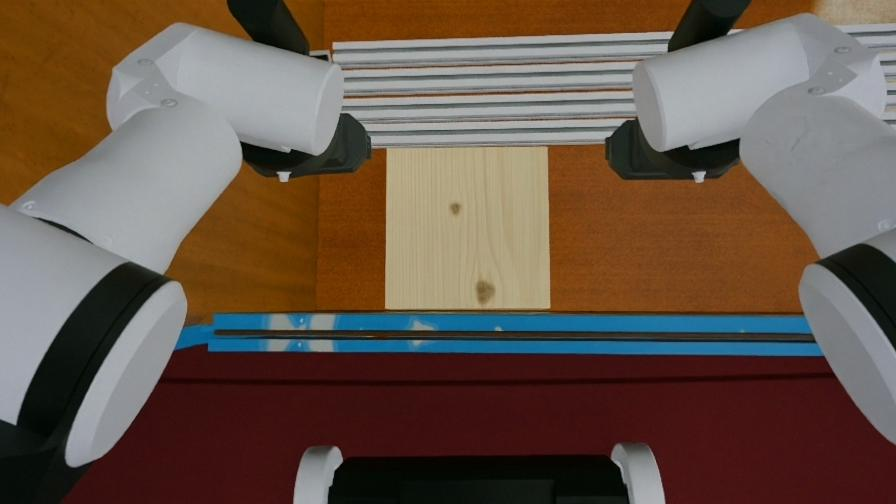

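Scene clock: 359.77 s.
Joint torques (N m): left_arm=[-14.44 2.74 2.49 -5.81 0.28 -0.62 0.27] | right_arm=[-16.6 -4.92 -2.72 -5.49 -0.23 -0.19 0.32]
External joint torques (N m): left_arm=[1.23 -0.53 1.99 -0.49 0.29 -0.37 0.27] | right_arm=[-1.45 -0.78 -2.37 -0.69 -0.43 -0.02 0.33]
Motor temperatures (°C): left_arm=[33 31 32 39 38 33 38] | right_arm=[37 35 32 35 39 37 34]
Wrist force (N): left_arm=[1.3 -0.5 -7.6] | right_arm=[0.4 2.0 -5.0]
Wrist torque (N m): left_arm=[-0.11 0.23 0.06] | right_arm=[-0.24 0.14 -0.05]
Wrist force, peak (N): left_arm=[1.1 -0.7 -8.3] | right_arm=[0.6 2.4 -5.4]
move: done
base_odometry: x=+0.436 y=-0.143 heading=+0.067
lidar_m: 0.25 0.27 0.38 4.50 2.06 1.53 1.46 1.55 2.13 0.96 0.37 0.26
base_status: not commanded
joint_positions: torso_squat_rad=+0.050 torso_shift_rad=+0.000 torso_pitch_rad=+0.640 torso_yaw_rad=+0.001 left_shoulder_pitch_rad=-1.219 left_shoulder_roll_rad=+0.175 left_shoulder_yaw_rad=-0.164 left_elbow_rad=-0.267 left_forearm_roll_rad=+0.224 left_wrist_pitch_rad=+0.742 left_hand_roll_rad=-1.253 left_gripper_m=+0.000 right_shoulder_pitch_rad=-1.215 right_shoulder_roll_rad=-0.205 right_shoulder_yaw_rad=+0.152 right_elbow_rad=-0.267 right_forearm_roll_rad=-0.247 right_wrist_pitch_rad=+0.756 right_hand_roll_rad=+1.293 right_gripper_m=+0.000 head_pan_rad=+0.000 head_tilt_rad=+0.850
joint_status: all done
wheel_motors_off: 0
motor_effort: left_wheel=-9(11) right_wheel=+1(4)
chest: x=-0.0433 y=+0.0000 z=+1.2278 quat_wxyz=(+0.949, +0.000, +0.315, +0.000) (m; base frame)
left_hand: x=+0.3441 y=+0.1713 z=+0.6402 quat_wxyz=(+0.716, +0.035, -0.011, -0.697) (m; base frame)
right_hand: x=+0.3447 y=-0.1888 z=+0.6408 quat_wxyz=(+0.717, -0.033, -0.003, +0.697) (m; base frame)
pictures: head_camera
camera_calibration:
head_camera: T_world_to_cam=[[-0.0228067, -0.999505, -0.0216687, 0.0309985], [-0.990211, 0.0255694, -0.137217, 0.333245], [0.137703, 0.0183271, -0.990304, 1.29403], [0, 0, 0, 1]] pos_world=[0.152498, -0.00125357, 1.32788]

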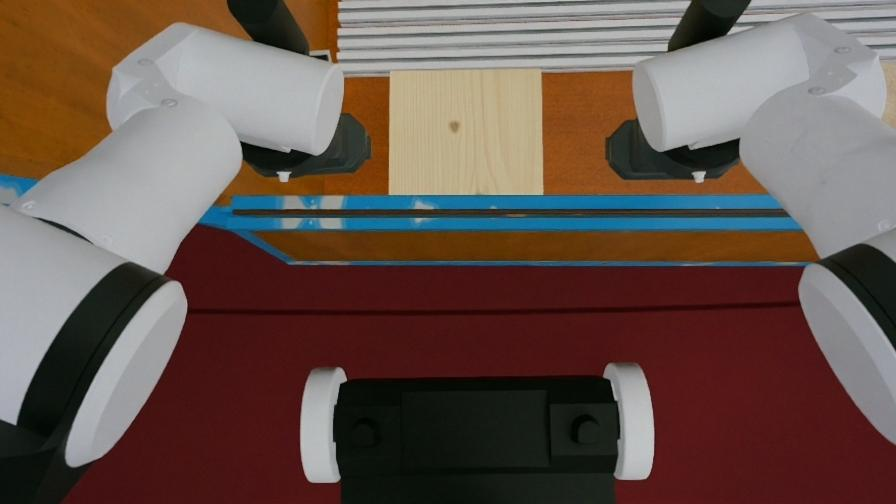

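Scene clock: 362.87 s.
Joint torques (N m): left_arm=[-21.1 5.62 2.92 -8.33 0.07 -1.25 0.27] | right_arm=[-24.08 -7.1 -3.01 -8.28 0.02 -0.86 0.29]
External joint torques (N m): left_arm=[2.35 -1.11 2.06 -0.22 0.21 -0.21 0.26] | right_arm=[-1.24 0.06 -2.42 -0.77 -0.35 0.07 0.3]
Motor temperatures (°C): left_arm=[33 31 32 39 38 33 38] | right_arm=[37 35 32 34 39 37 34]
Wrist force (N): left_arm=[1.0 -3.6 -6.9] | right_arm=[-0.2 4.5 -4.3]
Wrist torque (N m): left_arm=[0.13 0.14 0.03] | right_arm=[-0.33 0.05 -0.08]
Wrist force, peak (N): left_arm=[1.6 -1.6 -8.4] | right_arm=[0.4 5.2 -4.5]
move: done
base_odometry: x=-0.163 y=-0.184 heading=+0.069
lidar_m: 0.85 0.89 1.82 3.23 1.20 0.89 0.87 0.92 1.25 3.60 1.20 0.89
base_status: done (sent for 2 of 2 s)
joint_positions: torso_squat_rad=+0.050 torso_shift_rad=+0.000 torso_pitch_rad=+0.200 torso_yaw_rad=+0.001 left_shoulder_pitch_rad=-1.219 left_shoulder_roll_rad=+0.175 left_shoulder_yaw_rad=-0.164 left_elbow_rad=-0.267 left_forearm_roll_rad=+0.224 left_wrist_pitch_rad=+0.742 left_hand_roll_rad=-1.253 left_gripper_m=+0.000 right_shoulder_pitch_rad=-1.215 right_shoulder_roll_rad=-0.205 right_shoulder_yaw_rad=+0.152 right_elbow_rad=-0.267 right_forearm_roll_rad=-0.247 right_wrist_pitch_rad=+0.756 right_hand_roll_rad=+1.293 right_gripper_m=+0.000 head_pan_rad=+0.000 head_tilt_rad=+0.850
joint_status: all done
wheel_motors_off: 0
motor_effort: left_wheel=+17(39) right_wheel=-16(38)
chest: x=-0.1666 y=+0.0000 z=+1.2829 quat_wxyz=(+0.995, +0.000, +0.100, +0.000) (m; base frame)
left_hand: x=+0.4343 y=+0.1714 z=+0.9163 quat_wxyz=(+0.696, +0.186, -0.167, -0.673) (m; base frame)
right_hand: x=+0.4346 y=-0.1888 z=+0.9172 quat_wxyz=(+0.699, -0.184, -0.160, +0.673) (m; base frame)
pictures: head_camera
camera_calibration:
head_camera: T_world_to_cam=[[-0.0114032, -0.999505, -0.0293187, 0.0410922], [-0.837431, 0.0255684, -0.545945, 0.768492], [0.546424, 0.0183269, -0.837308, 1.23732], [0, 0, 0, 1]] pos_world=[-0.0320748, -0.00125357, 1.45678]

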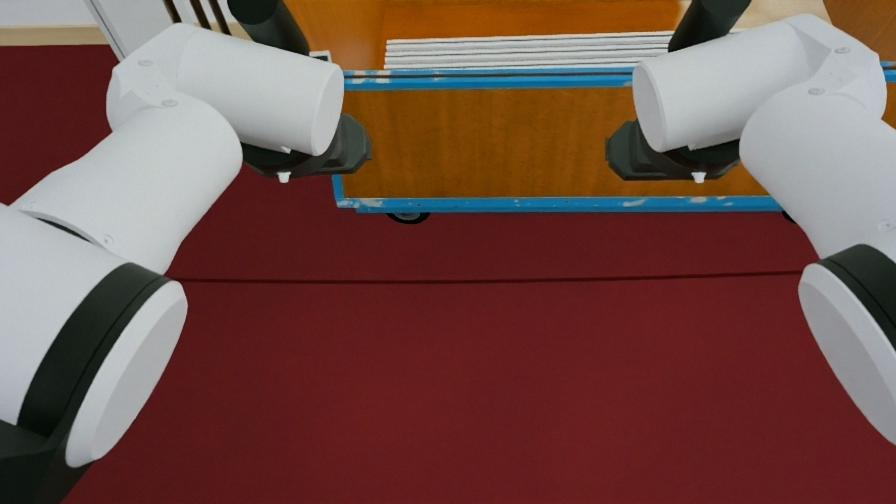

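Call:
move(joints={"torso_squat_rad":0,"torso_pitch_rad":0.28,"left_shoulder_pitch_rad":-1.213,"left_shoulder_roll_rad":0.2,"left_shoulder_yaw_rad":-0.158,"left_elbow_rad":-0.265,"left_forearm_roll_rad":0.222,"left_wrist_pitch_rad":1.025,"left_hand_roll_rad":-1.253,"right_shoulder_pitch_rad":-1.213,"right_shoulder_roll_rad":-0.2,"right_shoulder_yaw_rad":0.158,"right_elbow_rad":-0.265,"right_forearm_roll_rad":-0.222,"right_wrist_pitch_rad":1.025,"right_hand_roll_rad":1.253}, cameras=[])

Call:
move(joints={"torso_squat_rad":0.28,"torso_pitch_rad":0.36,"head_tilt_rad":0.75}, cameras=["head_camera"])

Call:
move(joints={"left_shoulder_roll_rad":0.127,"right_shoulder_roll_rad":-0.127}, cameras=[])

Call:
move(joints={"torso_squat_rad":0.05,"torso_pitch_rad":0.64,"torso_shift_rad":0.2,"left_wrist_pitch_rad":0.745,"right_wrist_pitch_rad":0.745}, cameras=[])

Scene clock: 378.10 s.
Joint torques (N m): left_arm=[-19.54 5.38 2.27 -7.07 -0.21 -0.89 0.27] | right_arm=[-21.97 -6.08 0.86 -7.15 0.54 -0.48 -0.11]
External joint torques (N m): left_arm=[2.3 -1.16 1.56 0.07 -0.01 -0.52 0.26] | right_arm=[-0.74 0.48 1.29 -0.53 0.11 -0.17 -0.1]
Motor temperatures (°C): left_arm=[33 30 32 38 37 33 38] | right_arm=[37 34 32 34 38 37 34]
Wrist force (N): left_arm=[1.5 -1.6 -7.4] | right_arm=[0.5 2.5 -4.4]
Wrist torque (N m): left_arm=[0.01 0.18 0.06] | right_arm=[-0.27 0.13 -0.07]
Wrist force, peak (N): left_arm=[0.6 -3.5 -8.3] | right_arm=[-0.3 4.8 -5.0]
move: done
base_odometry: x=-0.163 y=-0.184 heading=+0.069
lidar_m: 0.85 0.89 1.83 3.22 1.22 0.89 0.86 0.93 1.28 3.59 1.21 0.90
base_status: not commanded
joint_positions: torso_squat_rad=+0.000 torso_shift_rad=+0.000 torso_pitch_rad=+0.280 torso_yaw_rad=+0.001 left_shoulder_pitch_rad=-1.213 left_shoulder_roll_rad=+0.200 left_shoulder_yaw_rad=-0.158 left_elbow_rad=-0.265 left_forearm_roll_rad=+0.222 left_wrist_pitch_rad=+1.025 left_hand_roll_rad=-1.253 left_gripper_m=+0.000 right_shoulder_pitch_rad=-1.213 right_shoulder_roll_rad=-0.200 right_shoulder_yaw_rad=+0.158 right_elbow_rad=-0.265 right_forearm_roll_rad=-0.222 right_wrist_pitch_rad=+1.025 right_hand_roll_rad=+1.253 right_gripper_m=+0.000 head_pan_rad=+0.000 head_tilt_rad=+0.850
joint_status: all done
wheel_motors_off: 0
motor_effort: left_wheel=+16(20) right_wheel=-19(19)
chest: x=-0.1424 y=+0.0001 z=+1.2779 quat_wxyz=(+0.990, +0.000, +0.140, +0.000) (m; base frame)
left_hand: x=+0.3681 y=+0.2075 z=+0.8486 quat_wxyz=(+0.731, +0.099, -0.010, -0.676) (m; base frame)
right_hand: x=+0.3683 y=-0.2064 z=+0.8484 quat_wxyz=(+0.730, -0.098, -0.011, +0.676) (m; base frame)
pictures: none
No camera images: "cameras" was empty.

Scene clock: 379.83 s.
Joint torques (N m): left_arm=[-18.85 4.77 2.45 -6.65 -0.1 -0.65 0.25] | right_arm=[-20.98 -5.5 0.61 -6.64 0.46 -0.2 -0.18]
External joint torques (N m): left_arm=[1.7 -1.23 1.79 0.02 0.07 -0.43 0.24] | right_arm=[-1.01 0.56 1.01 -0.48 0.07 -0.03 -0.18]
Motor temperatures (°C): left_arm=[33 30 32 38 37 33 38] | right_arm=[37 33 32 33 38 37 34]
Wrist force (N): left_arm=[1.0 -0.8 -7.2] | right_arm=[0.2 2.3 -5.0]
Wrist torque (N m): left_arm=[-0.06 0.16 0.09] | right_arm=[-0.25 0.07 -0.08]
Wrist force, peak (N): left_arm=[2.4 -0.3 -8.5] | right_arm=[0.7 2.6 -5.2]
move: done
base_odometry: x=-0.163 y=-0.184 heading=+0.069
lidar_m: 0.86 0.91 1.83 3.23 1.23 0.90 0.86 0.92 1.27 3.59 1.19 0.88
base_status: not commanded
joint_positions: torso_squat_rad=+0.280 torso_shift_rad=+0.000 torso_pitch_rad=+0.360 torso_yaw_rad=+0.001 left_shoulder_pitch_rad=-1.213 left_shoulder_roll_rad=+0.200 left_shoulder_yaw_rad=-0.158 left_elbow_rad=-0.265 left_forearm_roll_rad=+0.222 left_wrist_pitch_rad=+1.025 left_hand_roll_rad=-1.253 left_gripper_m=+0.000 right_shoulder_pitch_rad=-1.213 right_shoulder_roll_rad=-0.200 right_shoulder_yaw_rad=+0.158 right_elbow_rad=-0.265 right_forearm_roll_rad=-0.222 right_wrist_pitch_rad=+1.025 right_hand_roll_rad=+1.253 right_gripper_m=+0.000 head_pan_rad=+0.000 head_tilt_rad=+0.750
joint_status: all done
wheel_motors_off: 0
motor_effort: left_wheel=+15(17) right_wheel=-18(19)
chest: x=-0.1190 y=+0.0001 z=+1.2428 quat_wxyz=(+0.984, +0.000, +0.179, +0.000) (m; base frame)
left_hand: x=+0.3557 y=+0.2074 z=+0.7742 quat_wxyz=(+0.730, +0.071, +0.019, -0.679) (m; base frame)
right_hand: x=+0.3558 y=-0.2064 z=+0.7739 quat_wxyz=(+0.730, -0.071, +0.019, +0.679) (m; base frame)
pictures: head_camera
camera_calibration:
head_camera: T_world_to_cam=[[-0.0131449, -0.999505, -0.0285823, 0.0394475], [-0.868698, 0.0255708, -0.494682, 0.730964], [0.495168, 0.0183269, -0.868604, 1.19443], [0, 0, 0, 1]] pos_world=[0.0440609, -0.00115356, 1.40021]

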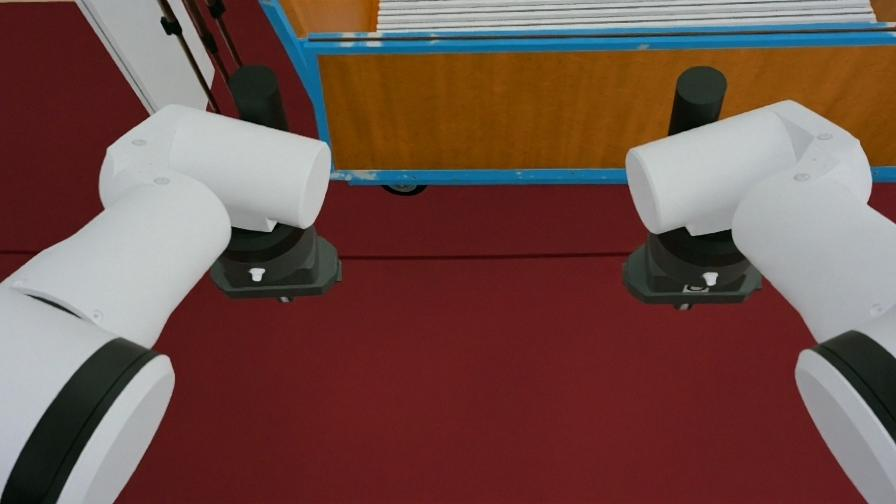

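Scene clock: 380.43 s.
Joint torques (N m): left_arm=[-18.29 4.29 2.13 -6.69 -0.14 -0.66 0.21] | right_arm=[-20.17 -5.34 0.75 -6.68 0.4 -0.16 -0.18]
External joint torques (N m): left_arm=[1.97 -0.3 1.54 0.06 -0.05 -0.45 0.21] | right_arm=[-0.47 -0.68 1.08 -0.44 0.09 -0.01 -0.17]
Motor temperatures (°C): left_arm=[33 30 32 38 37 33 38] | right_arm=[37 33 32 33 38 37 34]
Wrist force (N): left_arm=[1.6 -0.7 -7.6] | right_arm=[0.6 2.2 -4.6]
Wrist torque (N m): left_arm=[-0.09 0.21 0.05] | right_arm=[-0.26 0.12 -0.07]
Wrist force, peak (N): left_arm=[3.1 -1.5 -7.7] | right_arm=[2.6 2.7 -5.4]
move: done
base_odometry: x=-0.163 y=-0.184 heading=+0.069
lidar_m: 0.86 0.90 1.83 3.23 1.22 0.90 0.87 0.92 1.27 3.58 1.22 0.88
base_status: not commanded
joint_positions: torso_squat_rad=+0.280 torso_shift_rad=+0.000 torso_pitch_rad=+0.360 torso_yaw_rad=+0.001 left_shoulder_pitch_rad=-1.213 left_shoulder_roll_rad=+0.127 left_shoulder_yaw_rad=-0.158 left_elbow_rad=-0.265 left_forearm_roll_rad=+0.222 left_wrist_pitch_rad=+1.025 left_hand_roll_rad=-1.253 left_gripper_m=+0.000 right_shoulder_pitch_rad=-1.213 right_shoulder_roll_rad=-0.127 right_shoulder_yaw_rad=+0.158 right_elbow_rad=-0.265 right_forearm_roll_rad=-0.222 right_wrist_pitch_rad=+1.025 right_hand_roll_rad=+1.253 right_gripper_m=+0.000 head_pan_rad=+0.000 head_tilt_rad=+0.750
joint_status: all done
wheel_motors_off: 0
motor_effort: left_wheel=+15(16) right_wheel=-17(19)
chest: x=-0.1190 y=+0.0001 z=+1.2428 quat_wxyz=(+0.984, +0.000, +0.179, +0.000) (m; base frame)
left_hand: x=+0.3409 y=+0.1593 z=+0.7656 quat_wxyz=(+0.714, +0.047, +0.010, -0.699) (m; base frame)
right_hand: x=+0.3410 y=-0.1582 z=+0.7654 quat_wxyz=(+0.714, -0.046, +0.009, +0.699) (m; base frame)
pictures: none
No camera images: "cameras" was empty.

Scene clock: 382.60 s.
Joint torques (N m): left_arm=[-13.3 1.54 2.01 -5.22 -0.1 -0.37 0.27] | right_arm=[-15.15 -3.17 0.49 -5.09 0.13 0.06 -0.14]
External joint torques (N m): left_arm=[2.08 -0.53 1.6 0.1 -0.14 -0.14 0.27] | right_arm=[-0.24 -0.89 0.72 -0.22 -0.02 0.23 -0.14]
Motor temperatures (°C): left_arm=[33 30 32 38 37 33 38] | right_arm=[37 33 32 33 38 37 34]
Wrist force (N): left_arm=[0.6 -0.2 -7.0] | right_arm=[0.2 1.8 -5.4]
Wrist torque (N m): left_arm=[-0.12 0.15 0.05] | right_arm=[-0.23 0.09 -0.08]
Wrist force, peak (N): left_arm=[0.4 -2.5 -8.4] | right_arm=[-0.6 3.8 -4.7]
move: done
base_odometry: x=-0.163 y=-0.184 heading=+0.069
lidar_m: 0.86 0.90 1.82 3.24 1.21 0.90 0.86 0.92 1.27 3.61 1.20 0.90
base_status: not commanded
joint_positions: torso_squat_rad=+0.050 torso_shift_rad=+0.200 torso_pitch_rad=+0.640 torso_yaw_rad=+0.001 left_shoulder_pitch_rad=-1.213 left_shoulder_roll_rad=+0.127 left_shoulder_yaw_rad=-0.158 left_elbow_rad=-0.265 left_forearm_roll_rad=+0.222 left_wrist_pitch_rad=+0.745 left_hand_roll_rad=-1.253 left_gripper_m=+0.000 right_shoulder_pitch_rad=-1.213 right_shoulder_roll_rad=-0.127 right_shoulder_yaw_rad=+0.158 right_elbow_rad=-0.265 right_forearm_roll_rad=-0.222 right_wrist_pitch_rad=+0.745 right_hand_roll_rad=+1.253 right_gripper_m=+0.000 head_pan_rad=+0.000 head_tilt_rad=+0.750
joint_status: all done
wheel_motors_off: 0
motor_effort: left_wheel=+11(20) right_wheel=-13(16)
chest: x=+0.0958 y=+0.0001 z=+1.2138 quat_wxyz=(+0.949, +0.000, +0.315, +0.000) (m; base frame)
left_hand: x=+0.4669 y=+0.1399 z=+0.6215 quat_wxyz=(+0.710, +0.012, -0.015, -0.704) (m; base frame)
right_hand: x=+0.4668 y=-0.1388 z=+0.6213 quat_wxyz=(+0.710, -0.012, -0.015, +0.704) (m; base frame)
pictures: none
No camera images: "cameras" was empty.

Call:
move(joints={"torso_squat_rad":0.28,"torso_pitch_rad":0.36,"torso_shift_rad":0,"left_wrist_pitch_rad":1.025,"right_wrist_pitch_rad":1.025}, cameras=[])

Call:
move(target={"side":"left","x":0.345,"y":0.1395,"z":0.768,"quat_wxyz":[0.7071,0,0,-0.7071]}, cameras=[])

Call:
move(target={"side":"right","x":0.345,"y":-0.1395,"z":0.768,"quat_wxyz":[0.7071,0,0,0.7071]}, cameras=[])

Call:
move(target={"side":"left","x":0.345,"y":0.19,"z":0.768,"quat_wxyz":[0.7071,0,0,-0.7071]}, cameras=[])

Scene clock: 386.60 s.
Joint torques (N m): left_arm=[-17.97 3.38 2.17 -6.67 -0.24 -0.35 0.38] | right_arm=[-20.57 -5.11 0.43 -6.72 0.42 -0.11 -0.16]
External joint torques (N m): left_arm=[2.29 -1.18 1.58 0.08 -0.15 -0.14 0.37] | right_arm=[-0.87 -0.45 0.76 -0.49 0.11 0.04 -0.16]
Motor temperatures (°C): left_arm=[33 30 32 38 37 33 38] | right_arm=[36 33 32 33 38 37 34]
Wrist force (N): left_arm=[1.7 -1.1 -8.1] | right_arm=[0.4 2.0 -4.6]
Wrist torque (N m): left_arm=[-0.05 0.27 0.08] | right_arm=[-0.25 0.09 -0.08]
Wrist force, peak (N): left_arm=[1.6 -0.9 -8.8] | right_arm=[0.3 2.8 -5.4]
move: done
base_odometry: x=-0.163 y=-0.184 heading=+0.069
lidar_m: 0.85 0.89 1.82 3.22 1.22 0.89 0.86 0.92 1.29 3.59 1.21 0.89
base_status: not commanded
joint_positions: torso_squat_rad=+0.280 torso_shift_rad=+0.000 torso_pitch_rad=+0.360 torso_yaw_rad=+0.001 left_shoulder_pitch_rad=-1.213 left_shoulder_roll_rad=+0.127 left_shoulder_yaw_rad=-0.158 left_elbow_rad=-0.265 left_forearm_roll_rad=+0.222 left_wrist_pitch_rad=+1.025 left_hand_roll_rad=-1.253 left_gripper_m=+0.000 right_shoulder_pitch_rad=-1.213 right_shoulder_roll_rad=-0.127 right_shoulder_yaw_rad=+0.158 right_elbow_rad=-0.265 right_forearm_roll_rad=-0.222 right_wrist_pitch_rad=+1.025 right_hand_roll_rad=+1.253 right_gripper_m=+0.000 head_pan_rad=+0.000 head_tilt_rad=+0.750
joint_status: all done
wheel_motors_off: 0
motor_effort: left_wheel=+14(16) right_wheel=-11(16)
chest: x=-0.1191 y=+0.0001 z=+1.2428 quat_wxyz=(+0.984, +0.000, +0.179, +0.000) (m; base frame)
left_hand: x=+0.3410 y=+0.1594 z=+0.7657 quat_wxyz=(+0.714, +0.047, +0.010, -0.698) (m; base frame)
right_hand: x=+0.3410 y=-0.1583 z=+0.7655 quat_wxyz=(+0.714, -0.047, +0.009, +0.699) (m; base frame)
pictures: none
No camera images: "cameras" was empty.

Scene clock: 387.17 s.
Joint torques (N m): left_arm=[-18.17 3.56 2.15 -6.87 -0.11 -0.4 0.05] | right_arm=[-20.59 -4.53 0.46 -6.73 0.43 -0.07 -0.22]
External joint torques (N m): left_arm=[2.24 -0.99 1.52 0.11 -0.17 -0.14 0.05] | right_arm=[-0.89 0.13 0.8 -0.5 0.11 0.08 -0.22]
Motor temperatures (°C): left_arm=[33 30 32 38 37 33 38] | right_arm=[36 33 32 33 38 37 34]
Wrist force (N): left_arm=[1.0 -0.1 -7.7] | right_arm=[0.1 2.0 -4.1]
Wrist torque (N m): left_arm=[-0.18 0.22 0.12] | right_arm=[-0.20 0.07 -0.07]
Wrist force, peak (N): left_arm=[0.8 -1.1 -8.4] | right_arm=[1.3 2.1 -5.0]
move: short
base_odometry: x=-0.163 y=-0.184 heading=+0.069
lidar_m: 0.86 0.90 1.83 3.23 1.22 0.89 0.86 0.92 1.27 3.58 1.20 0.89
base_status: not commanded
joint_positions: torso_squat_rad=+0.280 torso_shift_rad=+0.000 torso_pitch_rad=+0.360 torso_yaw_rad=+0.001 left_shoulder_pitch_rad=-1.219 left_shoulder_roll_rad=+0.126 left_shoulder_yaw_rad=-0.111 left_elbow_rad=-0.267 left_forearm_roll_rad=+0.285 left_wrist_pitch_rad=+1.010 left_hand_roll_rad=-1.338 left_gripper_m=+0.000 right_shoulder_pitch_rad=-1.213 right_shoulder_roll_rad=-0.127 right_shoulder_yaw_rad=+0.158 right_elbow_rad=-0.265 right_forearm_roll_rad=-0.222 right_wrist_pitch_rad=+1.025 right_hand_roll_rad=+1.253 right_gripper_m=+0.000 head_pan_rad=+0.000 head_tilt_rad=+0.750
joint_status: all done
wheel_motors_off: 0
motor_effort: left_wheel=+13(14) right_wheel=-13(13)
chest: x=-0.1191 y=+0.0001 z=+1.2428 quat_wxyz=(+0.984, +0.000, +0.179, +0.000) (m; base frame)
left_hand: x=+0.3445 y=+0.1396 z=+0.7685 quat_wxyz=(+0.707, +0.016, -0.023, -0.707) (m; base frame)
left_hand_status: short (checked arc, as near as the solve gets, planned for 0.3 s): 1 mm and 3.2 deg off. The place is met; only the turn is off.
right_hand: x=+0.3410 y=-0.1584 z=+0.7655 quat_wxyz=(+0.714, -0.047, +0.009, +0.699) (m; base frame)
pictures: none
No camera images: "cameras" was empty.

Scene clock: 387.73 s.
Joint torques (N m): left_arm=[-18.21 3.53 2.1 -6.8 -0.25 -0.48 0.02] | right_arm=[-21.04 -4.76 -1.42 -6.89 0.19 -0.08 -0.36]
External joint torques (N m): left_arm=[2.2 -1.01 1.47 0.18 -0.31 -0.22 0.02] | right_arm=[-1.22 -0.1 -1.04 -0.46 0.02 0.12 -0.36]
Motor temperatures (°C): left_arm=[33 30 32 38 37 33 38] | right_arm=[36 33 32 33 38 37 34]
Wrist force (N): left_arm=[0.8 -1.1 -7.8] | right_arm=[-0.2 1.6 -4.4]
Wrist torque (N m): left_arm=[-0.01 0.19 0.03] | right_arm=[-0.18 0.06 -0.08]
Wrist force, peak (N): left_arm=[1.1 -0.5 -8.3] | right_arm=[-0.1 2.6 -5.4]
move: short
base_odometry: x=-0.163 y=-0.184 heading=+0.069
lidar_m: 0.86 0.89 1.82 3.25 1.21 0.91 0.86 0.92 1.27 3.59 1.21 0.90
base_status: not commanded
joint_positions: torso_squat_rad=+0.280 torso_shift_rad=+0.000 torso_pitch_rad=+0.360 torso_yaw_rad=+0.001 left_shoulder_pitch_rad=-1.219 left_shoulder_roll_rad=+0.126 left_shoulder_yaw_rad=-0.111 left_elbow_rad=-0.267 left_forearm_roll_rad=+0.285 left_wrist_pitch_rad=+1.010 left_hand_roll_rad=-1.338 left_gripper_m=+0.000 right_shoulder_pitch_rad=-1.219 right_shoulder_roll_rad=-0.127 right_shoulder_yaw_rad=+0.110 right_elbow_rad=-0.267 right_forearm_roll_rad=-0.286 right_wrist_pitch_rad=+1.012 right_hand_roll_rad=+1.338 right_gripper_m=+0.000 head_pan_rad=+0.000 head_tilt_rad=+0.750
joint_status: all done
wheel_motors_off: 0
motor_effort: left_wheel=+13(13) right_wheel=-13(16)
chest: x=-0.1191 y=+0.0001 z=+1.2428 quat_wxyz=(+0.984, +0.000, +0.179, +0.000) (m; base frame)
left_hand: x=+0.3445 y=+0.1396 z=+0.7685 quat_wxyz=(+0.707, +0.016, -0.023, -0.707) (m; base frame)
right_hand: x=+0.3442 y=-0.1396 z=+0.7683 quat_wxyz=(+0.707, -0.015, -0.022, +0.707) (m; base frame)
right_hand_status: short (checked arc, as near as the solve gets, planned for 0.3 s): 1 mm and 3.0 deg off. The place is met; only the turn is off.
pictures: none
No camera images: "cameras" was empty.

Scene clock: 388.40 s.
Joint torques (N m): left_arm=[-18.51 3.88 2.46 -6.78 0.25 -0.32 0.04] | right_arm=[-21.5 -4.5 -1.42 -6.87 0.23 -0.19 -0.4]
External joint torques (N m): left_arm=[1.83 -2.18 1.73 0.05 0.18 -0.12 0.04] | right_arm=[-1.67 0.16 -1.04 -0.44 0.06 0.01 -0.4]
Motor temperatures (°C): left_arm=[33 30 32 38 37 33 38] | right_arm=[36 33 32 33 38 37 34]
Wrist force (N): left_arm=[0.8 0.0 -7.2] | right_arm=[0.3 2.0 -4.8]
Wrist torque (N m): left_arm=[-0.17 0.19 0.06] | right_arm=[-0.23 0.17 -0.06]
Wrist force, peak (N): left_arm=[1.2 -1.4 -8.3] | right_arm=[-0.3 2.5 -5.2]
move: done
base_odometry: x=-0.163 y=-0.184 heading=+0.069
lidar_m: 0.86 0.90 1.82 3.23 1.23 0.89 0.86 0.93 1.28 3.59 1.21 0.89
base_status: not commanded
joint_positions: torso_squat_rad=+0.280 torso_shift_rad=+0.000 torso_pitch_rad=+0.360 torso_yaw_rad=+0.001 left_shoulder_pitch_rad=-1.197 left_shoulder_roll_rad=+0.211 left_shoulder_yaw_rad=-0.078 left_elbow_rad=-0.267 left_forearm_roll_rad=+0.325 left_wrist_pitch_rad=+1.036 left_hand_roll_rad=-1.446 left_gripper_m=+0.000 right_shoulder_pitch_rad=-1.219 right_shoulder_roll_rad=-0.127 right_shoulder_yaw_rad=+0.110 right_elbow_rad=-0.267 right_forearm_roll_rad=-0.286 right_wrist_pitch_rad=+1.012 right_hand_roll_rad=+1.338 right_gripper_m=+0.000 head_pan_rad=+0.000 head_tilt_rad=+0.750
joint_status: all done
wheel_motors_off: 0
motor_effort: left_wheel=+14(15) right_wheel=-14(15)
chest: x=-0.1190 y=+0.0001 z=+1.2428 quat_wxyz=(+0.984, +0.000, +0.179, +0.000) (m; base frame)
left_hand: x=+0.3446 y=+0.1902 z=+0.7685 quat_wxyz=(+0.707, +0.009, -0.010, -0.707) (m; base frame)
left_hand_status: reached (checked arc, as near as the solve gets, planned for 0.3 s): 1 mm and 1.6 deg off.
right_hand: x=+0.3442 y=-0.1396 z=+0.7683 quat_wxyz=(+0.707, -0.015, -0.022, +0.707) (m; base frame)
pictures: none
No camera images: "cameras" was empty.


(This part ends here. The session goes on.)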